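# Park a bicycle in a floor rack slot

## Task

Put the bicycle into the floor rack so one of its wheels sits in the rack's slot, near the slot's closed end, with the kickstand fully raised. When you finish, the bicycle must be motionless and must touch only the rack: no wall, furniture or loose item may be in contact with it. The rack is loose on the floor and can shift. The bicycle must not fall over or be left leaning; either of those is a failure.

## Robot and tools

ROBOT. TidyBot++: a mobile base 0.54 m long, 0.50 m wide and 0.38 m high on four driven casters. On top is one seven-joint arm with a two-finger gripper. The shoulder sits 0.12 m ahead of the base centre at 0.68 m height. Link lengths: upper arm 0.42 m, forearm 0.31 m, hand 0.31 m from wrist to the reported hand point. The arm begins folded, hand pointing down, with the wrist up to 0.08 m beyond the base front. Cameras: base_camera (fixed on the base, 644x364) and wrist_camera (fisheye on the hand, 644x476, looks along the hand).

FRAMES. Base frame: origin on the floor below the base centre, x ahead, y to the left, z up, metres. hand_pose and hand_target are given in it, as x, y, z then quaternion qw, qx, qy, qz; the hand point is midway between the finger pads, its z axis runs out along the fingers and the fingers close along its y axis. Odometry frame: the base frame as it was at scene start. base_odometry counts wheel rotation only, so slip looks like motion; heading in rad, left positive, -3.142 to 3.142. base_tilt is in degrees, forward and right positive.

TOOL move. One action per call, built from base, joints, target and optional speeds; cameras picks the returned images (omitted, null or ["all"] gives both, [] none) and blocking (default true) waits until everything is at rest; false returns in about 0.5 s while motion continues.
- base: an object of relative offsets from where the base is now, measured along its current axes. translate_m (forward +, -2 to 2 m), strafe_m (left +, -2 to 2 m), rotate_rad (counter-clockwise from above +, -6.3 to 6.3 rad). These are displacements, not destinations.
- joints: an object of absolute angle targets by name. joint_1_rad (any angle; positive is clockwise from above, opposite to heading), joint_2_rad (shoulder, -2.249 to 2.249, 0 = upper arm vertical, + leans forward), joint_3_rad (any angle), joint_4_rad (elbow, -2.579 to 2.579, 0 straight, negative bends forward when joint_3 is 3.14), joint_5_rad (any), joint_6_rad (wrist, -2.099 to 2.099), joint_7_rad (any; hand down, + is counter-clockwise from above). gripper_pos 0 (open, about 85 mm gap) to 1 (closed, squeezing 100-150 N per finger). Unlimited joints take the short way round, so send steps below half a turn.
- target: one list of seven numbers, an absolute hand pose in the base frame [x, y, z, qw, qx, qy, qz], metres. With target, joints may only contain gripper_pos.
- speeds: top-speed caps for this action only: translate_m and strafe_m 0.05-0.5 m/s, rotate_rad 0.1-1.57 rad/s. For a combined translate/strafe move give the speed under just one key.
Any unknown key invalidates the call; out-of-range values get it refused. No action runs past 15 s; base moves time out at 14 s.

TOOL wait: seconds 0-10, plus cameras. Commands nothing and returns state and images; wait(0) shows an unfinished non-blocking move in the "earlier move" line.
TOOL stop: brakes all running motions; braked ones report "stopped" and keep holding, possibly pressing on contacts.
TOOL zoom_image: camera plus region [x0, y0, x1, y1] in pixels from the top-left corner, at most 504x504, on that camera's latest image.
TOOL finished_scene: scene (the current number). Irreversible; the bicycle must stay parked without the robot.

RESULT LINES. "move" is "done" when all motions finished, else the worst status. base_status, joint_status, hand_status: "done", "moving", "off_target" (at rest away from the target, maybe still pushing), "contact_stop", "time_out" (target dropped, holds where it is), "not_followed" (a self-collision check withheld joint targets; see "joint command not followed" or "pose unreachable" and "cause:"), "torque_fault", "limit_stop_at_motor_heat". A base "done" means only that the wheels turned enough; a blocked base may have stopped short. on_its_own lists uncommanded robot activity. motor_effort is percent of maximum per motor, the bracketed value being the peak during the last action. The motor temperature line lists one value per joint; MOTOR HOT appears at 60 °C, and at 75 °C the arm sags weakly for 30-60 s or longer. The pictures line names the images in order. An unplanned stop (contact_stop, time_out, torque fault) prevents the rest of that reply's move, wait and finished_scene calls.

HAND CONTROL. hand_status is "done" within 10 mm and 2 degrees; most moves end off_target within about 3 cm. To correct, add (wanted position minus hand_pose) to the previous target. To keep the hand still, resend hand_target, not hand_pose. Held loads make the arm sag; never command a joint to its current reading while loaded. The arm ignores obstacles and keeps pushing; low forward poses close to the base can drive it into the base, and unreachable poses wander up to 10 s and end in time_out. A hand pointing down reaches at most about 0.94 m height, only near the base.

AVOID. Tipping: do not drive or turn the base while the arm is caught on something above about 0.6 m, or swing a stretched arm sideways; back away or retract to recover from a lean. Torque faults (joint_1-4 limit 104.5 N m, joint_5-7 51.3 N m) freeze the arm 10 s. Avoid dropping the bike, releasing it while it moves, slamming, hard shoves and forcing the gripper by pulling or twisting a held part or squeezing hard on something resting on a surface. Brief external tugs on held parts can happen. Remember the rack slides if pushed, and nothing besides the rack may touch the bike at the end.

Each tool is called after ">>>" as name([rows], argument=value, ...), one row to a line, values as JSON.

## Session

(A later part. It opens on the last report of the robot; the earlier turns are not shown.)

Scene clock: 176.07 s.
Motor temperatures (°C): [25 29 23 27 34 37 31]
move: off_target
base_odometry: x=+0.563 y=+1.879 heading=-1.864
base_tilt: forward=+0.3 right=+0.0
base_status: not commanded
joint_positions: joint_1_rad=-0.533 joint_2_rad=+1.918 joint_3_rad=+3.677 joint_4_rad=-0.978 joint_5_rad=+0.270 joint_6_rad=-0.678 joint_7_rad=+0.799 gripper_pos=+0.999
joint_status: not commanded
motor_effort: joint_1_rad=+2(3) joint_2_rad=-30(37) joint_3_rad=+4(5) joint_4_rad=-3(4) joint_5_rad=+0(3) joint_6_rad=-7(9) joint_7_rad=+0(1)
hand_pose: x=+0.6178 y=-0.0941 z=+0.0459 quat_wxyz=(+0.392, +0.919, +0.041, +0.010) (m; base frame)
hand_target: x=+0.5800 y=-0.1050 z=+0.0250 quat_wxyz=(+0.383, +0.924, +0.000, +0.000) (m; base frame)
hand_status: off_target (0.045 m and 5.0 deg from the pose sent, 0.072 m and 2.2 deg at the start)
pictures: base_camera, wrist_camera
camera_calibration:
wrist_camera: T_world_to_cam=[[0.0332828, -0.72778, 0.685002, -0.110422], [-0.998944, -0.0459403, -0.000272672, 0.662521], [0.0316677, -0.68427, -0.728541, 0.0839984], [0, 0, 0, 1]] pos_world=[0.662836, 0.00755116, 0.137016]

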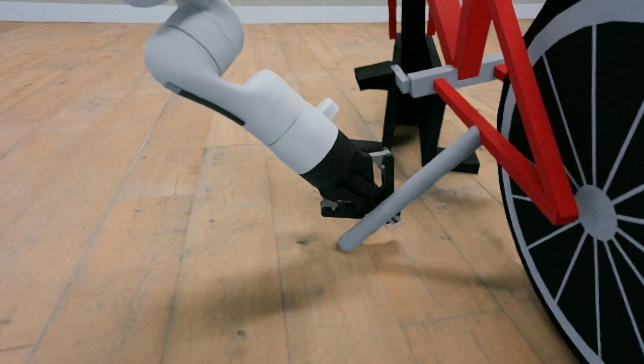

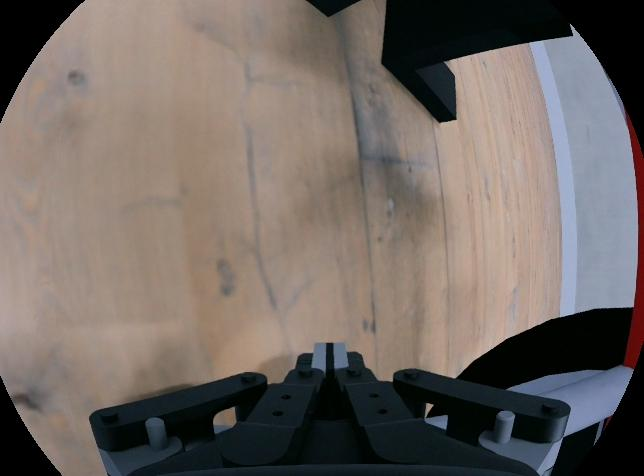

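>>> move(target=[0.52, -0.11, 0.01, 0.383, 0.924, 0, 0])

>>> move(target=[0.47, -0.115, 0.02, 0.383, 0.924, 0, 0])

Scene clock: 177.27 s.
Motor temperatures (°C): [25 29 23 27 34 37 31]
move: off_target
base_odometry: x=+0.563 y=+1.879 heading=-1.864
base_tilt: forward=+0.3 right=+0.0
base_status: not commanded
joint_positions: joint_1_rad=-0.669 joint_2_rad=+1.927 joint_3_rad=+3.711 joint_4_rad=-1.150 joint_5_rad=+0.125 joint_6_rad=-0.532 joint_7_rad=+0.797 gripper_pos=+0.999
joint_status: not commanded
motor_effort: joint_1_rad=+5(6) joint_2_rad=-24(29) joint_3_rad=+6(7) joint_4_rad=-7(7) joint_5_rad=+1(1) joint_6_rad=-7(9) joint_7_rad=+0(1)
hand_pose: x=+0.5714 y=-0.0735 z=+0.0348 quat_wxyz=(+0.378, +0.925, +0.043, +0.018) (m; base frame)
hand_target: x=+0.5200 y=-0.1100 z=+0.0100 quat_wxyz=(+0.383, +0.924, +0.000, +0.000) (m; base frame)
hand_status: off_target (0.068 m and 5.4 deg from the pose sent, 0.105 m and 5.0 deg at the start)
pictures: base_camera, wrist_camera
camera_calibration:
wrist_camera: T_world_to_cam=[[0.032227, -0.748263, 0.662619, -0.0864671], [-0.998397, -0.0549589, -0.0135044, 0.616564], [0.0465216, -0.661122, -0.748835, 0.0854227], [0, 0, 0, 1]] pos_world=[0.614389, 0.0256604, 0.129589]

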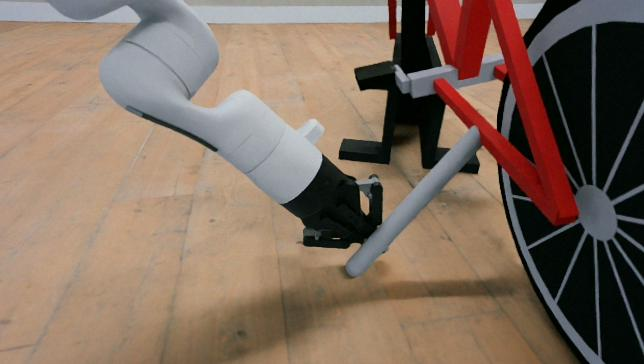

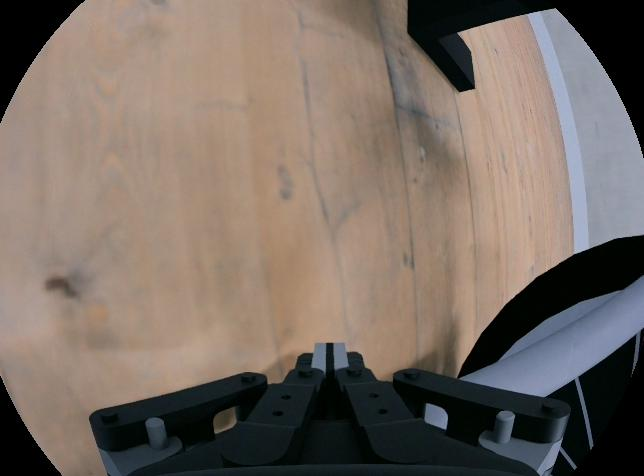

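Scene clock: 178.87 s.
Motor temperatures (°C): [25 29 23 27 34 37 31]
move: off_target
base_odometry: x=+0.563 y=+1.879 heading=-1.864
base_tilt: forward=+0.2 right=+0.0
base_status: not commanded
joint_positions: joint_1_rad=-0.769 joint_2_rad=+1.997 joint_3_rad=+3.718 joint_4_rad=-1.377 joint_5_rad=-0.051 joint_6_rad=-0.406 joint_7_rad=+0.797 gripper_pos=+0.999
joint_status: not commanded
motor_effort: joint_1_rad=+1(6) joint_2_rad=-28(32) joint_3_rad=+10(11) joint_4_rad=-6(9) joint_5_rad=+3(3) joint_6_rad=-5(7) joint_7_rad=+1(1)
hand_pose: x=+0.4645 y=-0.1239 z=+0.0323 quat_wxyz=(+0.406, +0.914, +0.004, -0.016) (m; base frame)
hand_target: x=+0.4700 y=-0.1150 z=+0.0200 quat_wxyz=(+0.383, +0.924, +0.000, +0.000) (m; base frame)
hand_status: off_target (0.016 m and 3.4 deg from the pose sent, 0.111 m and 5.4 deg at the start)
pictures: base_camera, wrist_camera
camera_calibration:
wrist_camera: T_world_to_cam=[[-0.018661, -0.706235, 0.707732, -0.0916577], [-0.99893, 0.0431211, 0.0166908, 0.518438], [-0.0423058, -0.706663, -0.706284, 0.0894198], [0, 0, 0, 1]] pos_world=[0.519956, -0.0238978, 0.119372]

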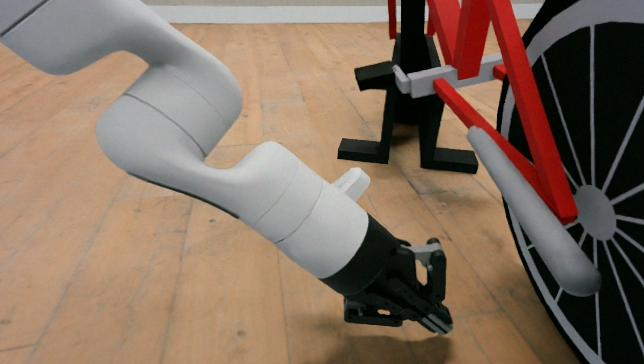

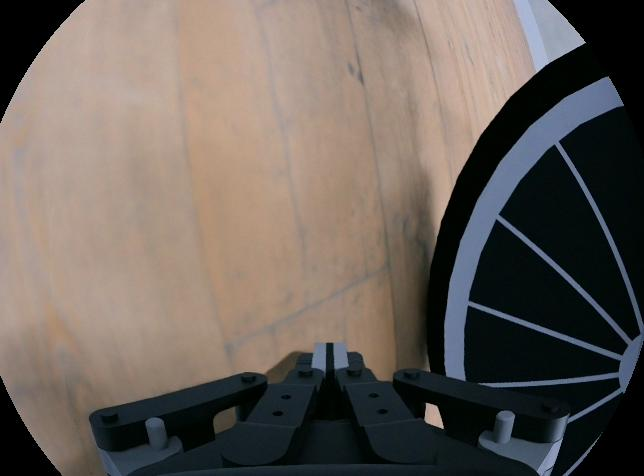

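>>> zoom_image(camera="base_camera", region=[344, 40, 644, 364])

Scaled by 1.556.

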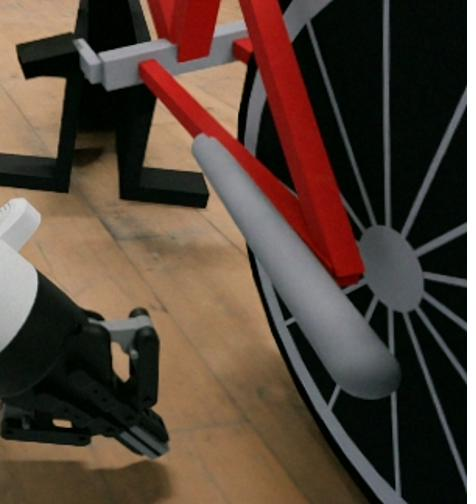

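>>> move(target=[0.44, -0.17, 0.06, 0.383, 0.924, 0, 0], cameras=[])

>>> move(target=[0.44, -0.17, 0.11, 0.383, 0.924, 0, 0])

>>> zoom_image(camera="base_camera", region=[344, 40, 644, 364])

Scene clock: 188.37 s.
Motor temperatures (°C): [25 29 23 27 34 37 31]
move: off_target
base_odometry: x=+0.563 y=+1.879 heading=-1.864
base_tilt: forward=+0.3 right=+0.0
base_status: not commanded
joint_positions: joint_1_rad=-0.746 joint_2_rad=+1.978 joint_3_rad=+3.718 joint_4_rad=-1.611 joint_5_rad=-0.237 joint_6_rad=-0.189 joint_7_rad=+1.020 gripper_pos=+0.999
joint_status: not commanded
motor_effort: joint_1_rad=+1(2) joint_2_rad=-26(28) joint_3_rad=+10(10) joint_4_rad=-9(9) joint_5_rad=+1(3) joint_6_rad=-4(6) joint_7_rad=+1(1)
hand_pose: x=+0.4140 y=-0.1707 z=+0.0585 quat_wxyz=(+0.396, +0.918, +0.003, -0.033) (m; base frame)
hand_target: x=+0.4400 y=-0.1700 z=+0.0600 quat_wxyz=(+0.383, +0.924, +0.000, +0.000) (m; base frame)
hand_status: off_target (0.026 m and 4.1 deg from the pose sent, 0.059 m and 3.4 deg at the start)
pictures: none
No camera images: "cameras" was empty.

Scene clock: 189.40 s.
Motor temperatures (°C): [25 29 23 27 34 37 31]
move: off_target
base_odometry: x=+0.563 y=+1.879 heading=-1.864
base_tilt: forward=+0.2 right=+0.0
base_status: not commanded
joint_positions: joint_1_rad=-0.742 joint_2_rad=+1.859 joint_3_rad=+3.724 joint_4_rad=-1.751 joint_5_rad=-0.255 joint_6_rad=-0.134 joint_7_rad=+1.107 gripper_pos=+0.999
joint_status: not commanded
motor_effort: joint_1_rad=+1(2) joint_2_rad=-26(27) joint_3_rad=+10(16) joint_4_rad=-9(12) joint_5_rad=+2(2) joint_6_rad=-4(6) joint_7_rad=+1(1)
hand_pose: x=+0.4206 y=-0.1642 z=+0.1077 quat_wxyz=(+0.390, +0.920, +0.004, -0.029) (m; base frame)
hand_target: x=+0.4400 y=-0.1700 z=+0.1100 quat_wxyz=(+0.383, +0.924, +0.000, +0.000) (m; base frame)
hand_status: off_target (0.020 m and 3.5 deg from the pose sent, 0.058 m and 4.1 deg at the start)
pictures: base_camera, wrist_camera
camera_calibration:
wrist_camera: T_world_to_cam=[[-0.00964966, -0.729875, 0.683513, -0.179392], [-0.99763, 0.0535945, 0.0431455, 0.47347], [-0.0681233, -0.681476, -0.728663, 0.129747], [0, 0, 0, 1]] pos_world=[0.479456, -0.0678898, 0.19673]

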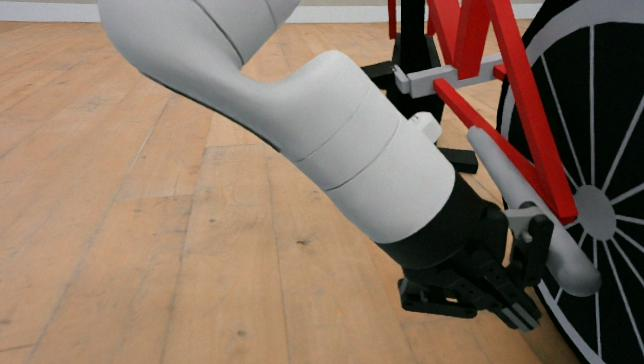

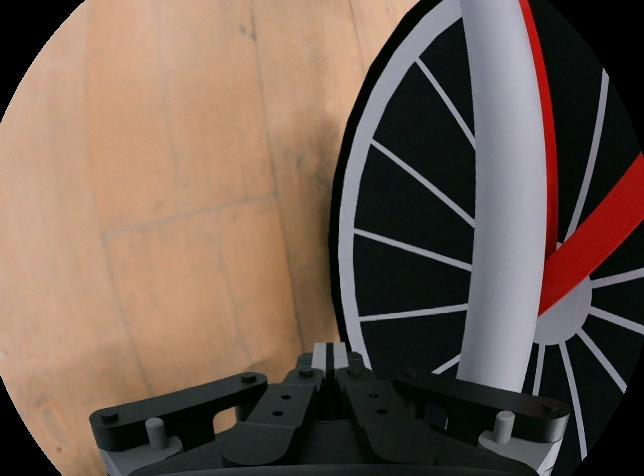

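Scaled by 1.556.

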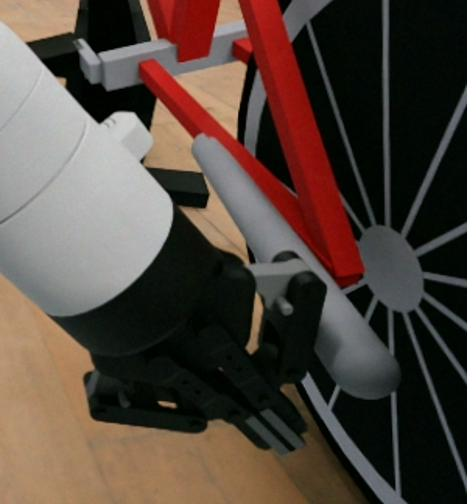

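>>> move(target=[0.46, -0.05, 0.12, 0.383, 0.924, 0, 0], cameras=[])

>>> move(target=[0.45, 0.05, 0.20, 0.30, 0.954, 0, 0], cameras=[])

>>> move(target=[0.42, 0.12, 0.50, 0, 0.97, 0, 0.25])

Scene clock: 191.00 s.
Motor temperatures (°C): [25 29 23 27 34 37 31]
move: off_target
base_odometry: x=+0.563 y=+1.879 heading=-1.864
base_tilt: forward=+0.2 right=-0.1
base_status: not commanded
joint_positions: joint_1_rad=-0.902 joint_2_rad=+1.745 joint_3_rad=+3.706 joint_4_rad=-1.641 joint_5_rad=-0.141 joint_6_rad=-0.302 joint_7_rad=+0.879 gripper_pos=+0.999
joint_status: not commanded
motor_effort: joint_1_rad=+1(4) joint_2_rad=-30(31) joint_3_rad=+10(11) joint_4_rad=-5(9) joint_5_rad=+2(3) joint_6_rad=-4(5) joint_7_rad=+1(1)
hand_pose: x=+0.4830 y=-0.0436 z=+0.1163 quat_wxyz=(+0.363, +0.931, +0.003, +0.029) (m; base frame)
hand_target: x=+0.4600 y=-0.0500 z=+0.1200 quat_wxyz=(+0.383, +0.924, +0.000, +0.000) (m; base frame)
hand_status: off_target (0.024 m and 4.1 deg from the pose sent, 0.121 m and 3.5 deg at the start)
pictures: none
No camera images: "cameras" was empty.

Scene clock: 192.47 s.
Motor temperatures (°C): [25 29 23 27 34 37 31]
move: off_target
base_odometry: x=+0.563 y=+1.879 heading=-1.864
base_tilt: forward=+0.2 right=-0.1
base_status: not commanded
joint_positions: joint_1_rad=-0.936 joint_2_rad=+1.433 joint_3_rad=+3.634 joint_4_rad=-1.809 joint_5_rad=-0.141 joint_6_rad=-0.302 joint_7_rad=+0.879 gripper_pos=+0.999
joint_status: not commanded
motor_effort: joint_1_rad=+1(2) joint_2_rad=-32(33) joint_3_rad=+9(11) joint_4_rad=-2(6) joint_5_rad=+2(3) joint_6_rad=-2(4) joint_7_rad=+0(1)
hand_pose: x=+0.4799 y=+0.0527 z=+0.1954 quat_wxyz=(+0.281, +0.958, -0.032, +0.040) (m; base frame)
hand_target: x=+0.4500 y=+0.0500 z=+0.2000 quat_wxyz=(+0.300, +0.954, +0.000, +0.000) (m; base frame)
hand_status: off_target (0.030 m and 6.3 deg from the pose sent, 0.130 m and 8.4 deg at the start)
pictures: none
No camera images: "cameras" was empty.

Scene clock: 195.13 s.
Motor temperatures (°C): [25 29 23 27 34 37 31]
move: off_target
base_odometry: x=+0.563 y=+1.879 heading=-1.864
base_tilt: forward=+0.2 right=+0.0
base_status: not commanded
joint_positions: joint_1_rad=-0.935 joint_2_rad=+0.337 joint_3_rad=+3.487 joint_4_rad=-2.567 joint_5_rad=-0.680 joint_6_rad=+0.221 joint_7_rad=+1.643 gripper_pos=+0.999
joint_status: not commanded
motor_effort: joint_1_rad=+1(1) joint_2_rad=-17(35) joint_3_rad=+2(9) joint_4_rad=+7(8) joint_5_rad=+0(3) joint_6_rad=+5(5) joint_7_rad=+1(1)
hand_pose: x=+0.4364 y=+0.1458 z=+0.5015 quat_wxyz=(-0.020, +0.969, +0.003, +0.245) (m; base frame)
hand_target: x=+0.4466 y=+0.1402 z=+0.5114 quat_wxyz=(-0.017, +0.962, -0.001, +0.272) (m; base frame)
hand_status: off_target (0.031 m and 2.4 deg from the pose sent, 0.318 m and 40.5 deg at the start; a joint's target at an end of its range on 64 of 64 steps)
pictures: base_camera, wrist_camera
camera_calibration:
wrist_camera: T_world_to_cam=[[0.00648148, -0.995022, -0.0994412, 0.202114], [-0.888664, 0.0398656, -0.456823, 0.660745], [0.458514, 0.0913306, -0.883982, 0.364466], [0, 0, 0, 1]] pos_world=[0.418757, 0.14148, 0.644124]

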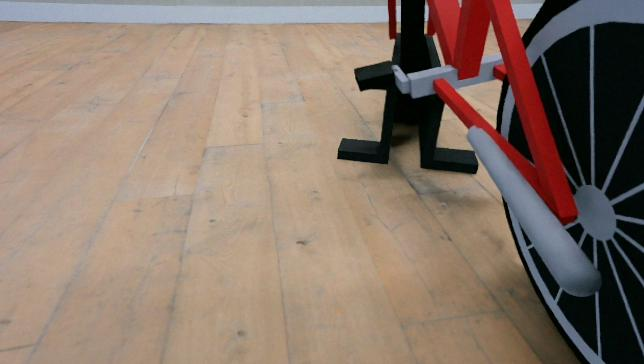

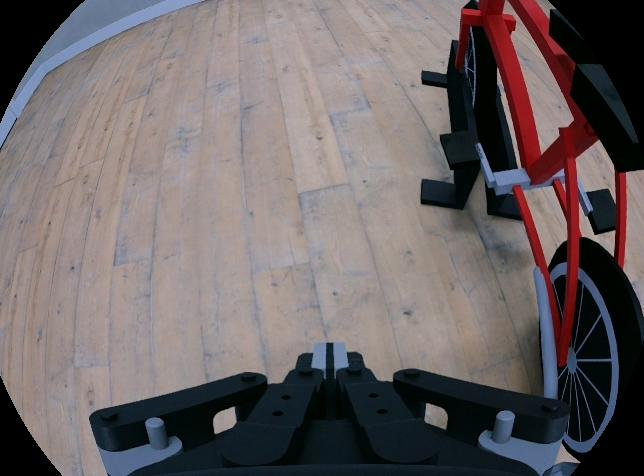

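>>> zoom_image(camera="wrist_camera", region=[400, 0, 560, 240])

Scaled by 2.100.

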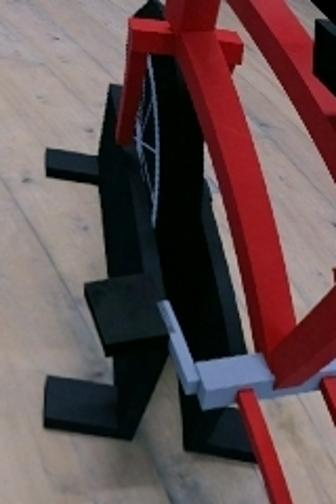

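>>> move(base={"translate_m": 0.05}, speeds={"translate_m": 0.08})

>>> move(target=[0.72, 0.20, 0.66, 0, 0.94, 0, 0.34])

>>> zoom_image(camera="wrist_camera", region=[320, 0, 600, 240])

Scene clock: 196.53 s.
Motor temperatures (°C): [25 29 23 27 34 37 31]
move: done
base_odometry: x=+0.549 y=+1.831 heading=-1.864
base_tilt: forward=+0.2 right=+0.0
base_status: done
joint_positions: joint_1_rad=-0.930 joint_2_rad=+0.336 joint_3_rad=+3.484 joint_4_rad=-2.571 joint_5_rad=-0.682 joint_6_rad=+0.226 joint_7_rad=+1.644 gripper_pos=+0.999
joint_status: not commanded
motor_effort: joint_1_rad=+1(2) joint_2_rad=-17(19) joint_3_rad=+1(2) joint_4_rad=+7(9) joint_5_rad=+2(2) joint_6_rad=+4(4) joint_7_rad=+1(1)
hand_pose: x=+0.4361 y=+0.1438 z=+0.5016 quat_wxyz=(-0.019, +0.969, +0.002, +0.245) (m; base frame)
hand_target: x=+0.4466 y=+0.1402 z=+0.5114 quat_wxyz=(-0.017, +0.962, -0.001, +0.272) (m; base frame)
hand_status: not commanded
pictures: base_camera, wrist_camera
camera_calibration:
wrist_camera: T_world_to_cam=[[0.00410774, -0.995164, -0.0981381, 0.200611], [-0.887728, 0.0415496, -0.458489, 0.66086], [0.460349, 0.0890033, -0.883265, 0.364058], [0, 0, 0, 1]] pos_world=[0.418246, 0.13978, 0.644244]

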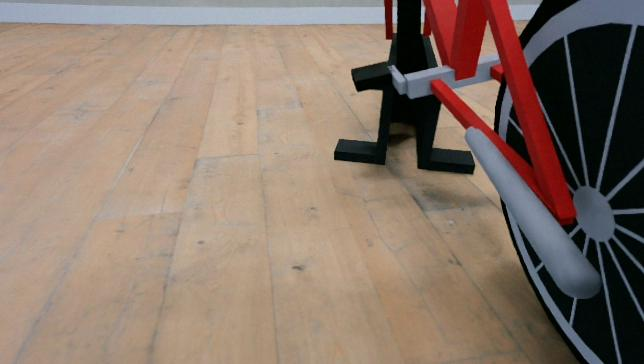

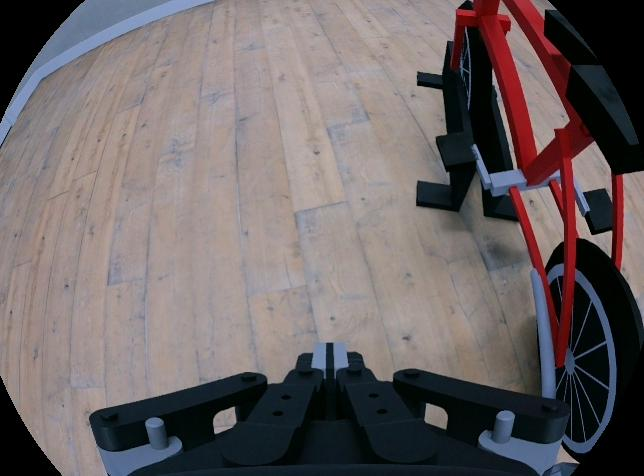

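Scene clock: 199.07 s.
Motor temperatures (°C): [25 29 23 27 34 37 31]
move: off_target
base_odometry: x=+0.549 y=+1.831 heading=-1.864
base_tilt: forward=+0.2 right=+0.0
base_status: not commanded
joint_positions: joint_1_rad=-0.745 joint_2_rad=+0.427 joint_3_rad=+3.505 joint_4_rad=-1.696 joint_5_rad=+0.212 joint_6_rad=-0.340 joint_7_rad=+0.972 gripper_pos=+0.999
joint_status: not commanded
motor_effort: joint_1_rad=+1(1) joint_2_rad=-32(32) joint_3_rad=+3(3) joint_4_rad=+18(19) joint_5_rad=+2(2) joint_6_rad=+5(6) joint_7_rad=+1(1)
hand_pose: x=+0.7164 y=+0.2378 z=+0.6765 quat_wxyz=(-0.043, +0.932, +0.019, +0.360) (m; base frame)
hand_target: x=+0.7200 y=+0.2000 z=+0.6600 quat_wxyz=(+0.000, +0.940, +0.000, +0.340) (m; base frame)
hand_status: off_target (0.041 m and 5.9 deg from the pose sent, 0.330 m and 11.6 deg at the start)
pictures: base_camera, wrist_camera
camera_calibration:
wrist_camera: T_world_to_cam=[[0.0733121, -0.989011, -0.128386, 0.279598], [-0.754474, 0.0291889, -0.65568, 1.02686], [0.652222, 0.144933, -0.744043, 0.136182], [0, 0, 0, 1]] pos_world=[0.665419, 0.226815, 0.810513]

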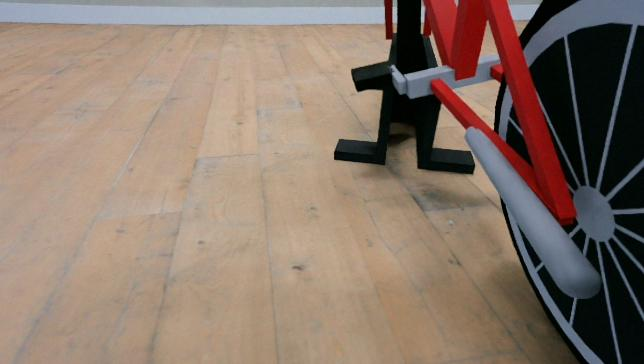

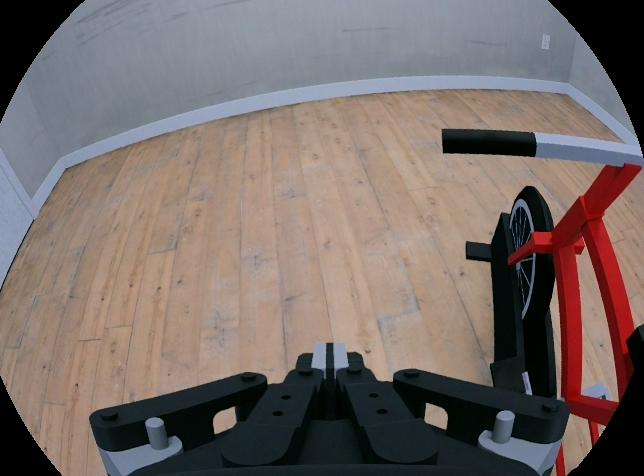

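Scaled by 1.800.

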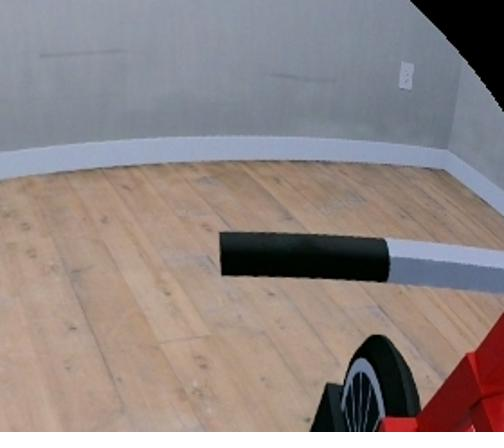

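>>> move(base={"translate_m": -0.4, "strafe_m": 0.0}, cameras=[])

>>> move(base={"strafe_m": 1.0}, cameras=[], target=[0.45, 0.15, 0.65, 0, 0.96, 0, 0.28])

>>> move(base={"translate_m": 0.6, "rotate_rad": -1.25})

>>> zoom_image(camera="base_camera", region=[150, 0, 644, 364])

Scene clock: 201.47 s.
Motor temperatures (°C): [25 29 23 27 34 37 31]
move: done
base_odometry: x=+0.665 y=+2.214 heading=-1.864
base_tilt: forward=+0.3 right=+0.0
base_status: done
joint_positions: joint_1_rad=-0.737 joint_2_rad=+0.439 joint_3_rad=+3.509 joint_4_rad=-1.689 joint_5_rad=+0.215 joint_6_rad=-0.347 joint_7_rad=+0.971 gripper_pos=+0.999
joint_status: not commanded
motor_effort: joint_1_rad=+1(4) joint_2_rad=-31(35) joint_3_rad=+3(5) joint_4_rad=+19(19) joint_5_rad=+2(3) joint_6_rad=+5(6) joint_7_rad=+1(1)
hand_pose: x=+0.7200 y=+0.2313 z=+0.6719 quat_wxyz=(-0.036, +0.933, +0.016, +0.357) (m; base frame)
hand_target: x=+0.7200 y=+0.2000 z=+0.6600 quat_wxyz=(+0.000, +0.940, +0.000, +0.340) (m; base frame)
hand_status: not commanded
pictures: none
No camera images: "cameras" was empty.

Scene clock: 204.73 s.
Motor temperatures (°C): [25 29 23 27 34 37 31]
move: off_target
base_odometry: x=+1.622 y=+1.925 heading=-1.864
base_tilt: forward=+0.2 right=+0.0
base_status: done
joint_positions: joint_1_rad=-0.230 joint_2_rad=-0.049 joint_3_rad=+2.680 joint_4_rad=-2.256 joint_5_rad=+0.584 joint_6_rad=-0.507 joint_7_rad=+0.426 gripper_pos=+0.999
joint_status: not commanded
motor_effort: joint_1_rad=+1(2) joint_2_rad=-12(33) joint_3_rad=+0(3) joint_4_rad=+16(19) joint_5_rad=+4(4) joint_6_rad=+2(6) joint_7_rad=+1(1)
hand_pose: x=+0.4564 y=+0.1734 z=+0.6515 quat_wxyz=(-0.036, +0.960, +0.003, +0.279) (m; base frame)
hand_target: x=+0.4500 y=+0.1500 z=+0.6500 quat_wxyz=(+0.000, +0.960, +0.000, +0.280) (m; base frame)
hand_status: off_target (0.024 m and 4.2 deg from the pose sent, 0.283 m and 10.3 deg at the start)
pictures: none
No camera images: "cameras" was empty.

Scene clock: 207.43 s.
Motor temperatures (°C): [25 29 23 27 34 37 31]
move: done
base_odometry: x=+1.449 y=+1.351 heading=-3.115
base_tilt: forward=+0.2 right=+0.0
base_status: done
joint_positions: joint_1_rad=-0.224 joint_2_rad=-0.055 joint_3_rad=+2.674 joint_4_rad=-2.257 joint_5_rad=+0.587 joint_6_rad=-0.511 joint_7_rad=+0.425 gripper_pos=+0.999
joint_status: not commanded
motor_effort: joint_1_rad=+1(3) joint_2_rad=-12(13) joint_3_rad=+0(2) joint_4_rad=+17(17) joint_5_rad=+2(4) joint_6_rad=+3(3) joint_7_rad=+1(1)
hand_pose: x=+0.4564 y=+0.1717 z=+0.6531 quat_wxyz=(-0.034, +0.959, +0.004, +0.281) (m; base frame)
hand_target: x=+0.4500 y=+0.1500 z=+0.6500 quat_wxyz=(+0.000, +0.960, +0.000, +0.280) (m; base frame)
hand_status: not commanded
pictures: base_camera, wrist_camera
camera_calibration:
wrist_camera: T_world_to_cam=[[0.0223772, -0.991808, -0.125762, 0.252271], [-0.851417, 0.0470281, -0.522376, 0.771333], [0.524011, 0.118765, -0.84339, 0.425854], [0, 0, 0, 1]] pos_world=[0.427929, 0.163353, 0.793813]

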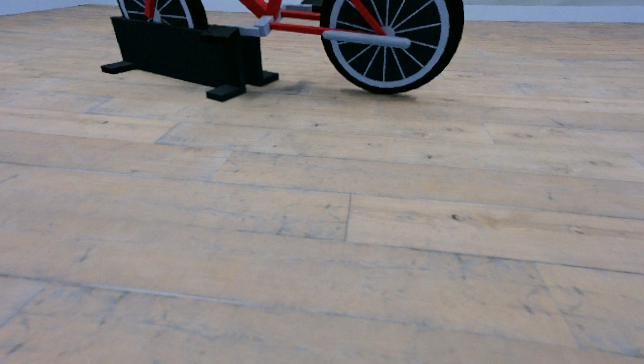

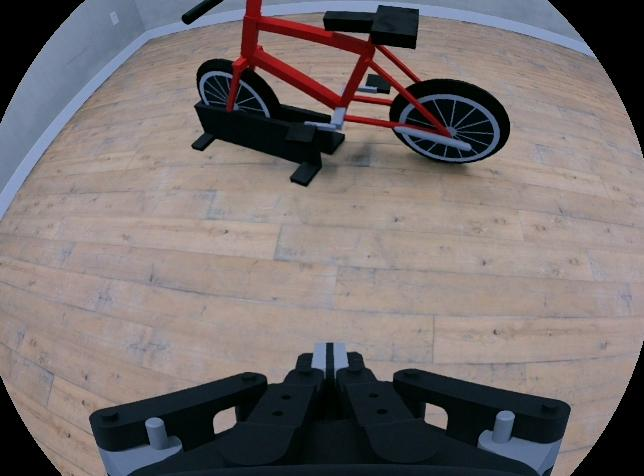

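Scaled by 1.020.

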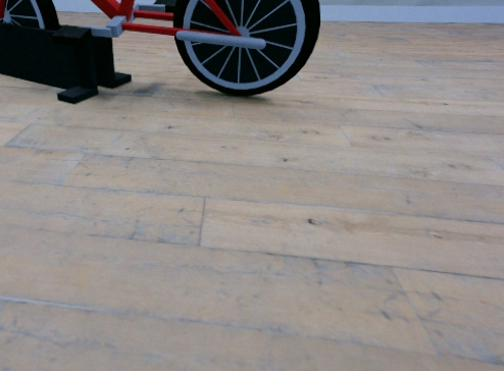

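>>> zoom_image(camera="wrist_camera", region=[180, 0, 520, 200])

>>> wait(seconds=1.5)

Scaled by 1.482.

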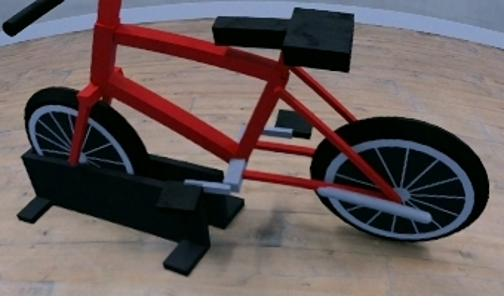

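Scene clock: 209.00 s.
Motor temperatures (°C): [25 29 23 27 34 37 31]
base_odometry: x=+1.449 y=+1.351 heading=-3.115
base_tilt: forward=+0.3 right=+0.0
base_status: done
joint_positions: joint_1_rad=-0.224 joint_2_rad=-0.055 joint_3_rad=+2.674 joint_4_rad=-2.257 joint_5_rad=+0.587 joint_6_rad=-0.511 joint_7_rad=+0.425 gripper_pos=+0.999
joint_status: not commanded
motor_effort: joint_1_rad=+1(3) joint_2_rad=-12(13) joint_3_rad=+1(2) joint_4_rad=+16(17) joint_5_rad=+4(4) joint_6_rad=+2(3) joint_7_rad=+1(1)
hand_pose: x=+0.4564 y=+0.1717 z=+0.6531 quat_wxyz=(-0.034, +0.959, +0.004, +0.281) (m; base frame)
hand_target: x=+0.4500 y=+0.1500 z=+0.6500 quat_wxyz=(+0.000, +0.960, +0.000, +0.280) (m; base frame)
hand_status: not commanded
wait: 1.50 s; at rest by 0.20 s
pictures: base_camera, wrist_camera
camera_calibration:
wrist_camera: T_world_to_cam=[[0.022326, -0.991805, -0.125795, 0.252315], [-0.851417, 0.0470888, -0.522371, 0.771319], [0.524014, 0.118766, -0.843388, 0.425852], [0, 0, 0, 1]] pos_world=[0.427929, 0.16335, 0.793813]

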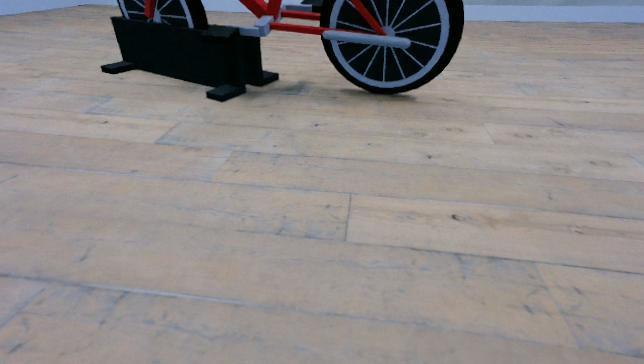

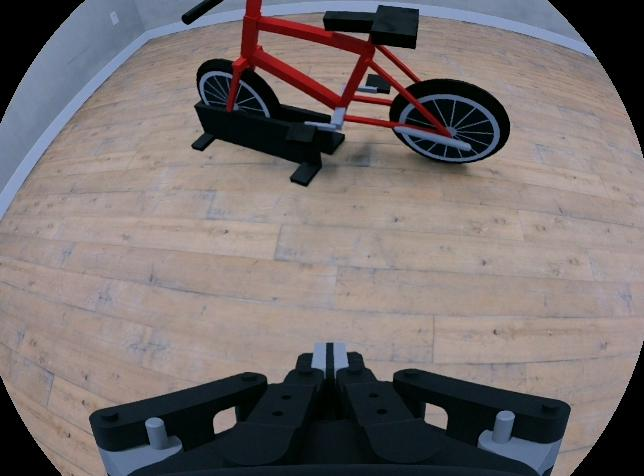

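>>> finished_scene(scene=2)

The scene is finished: the task was done.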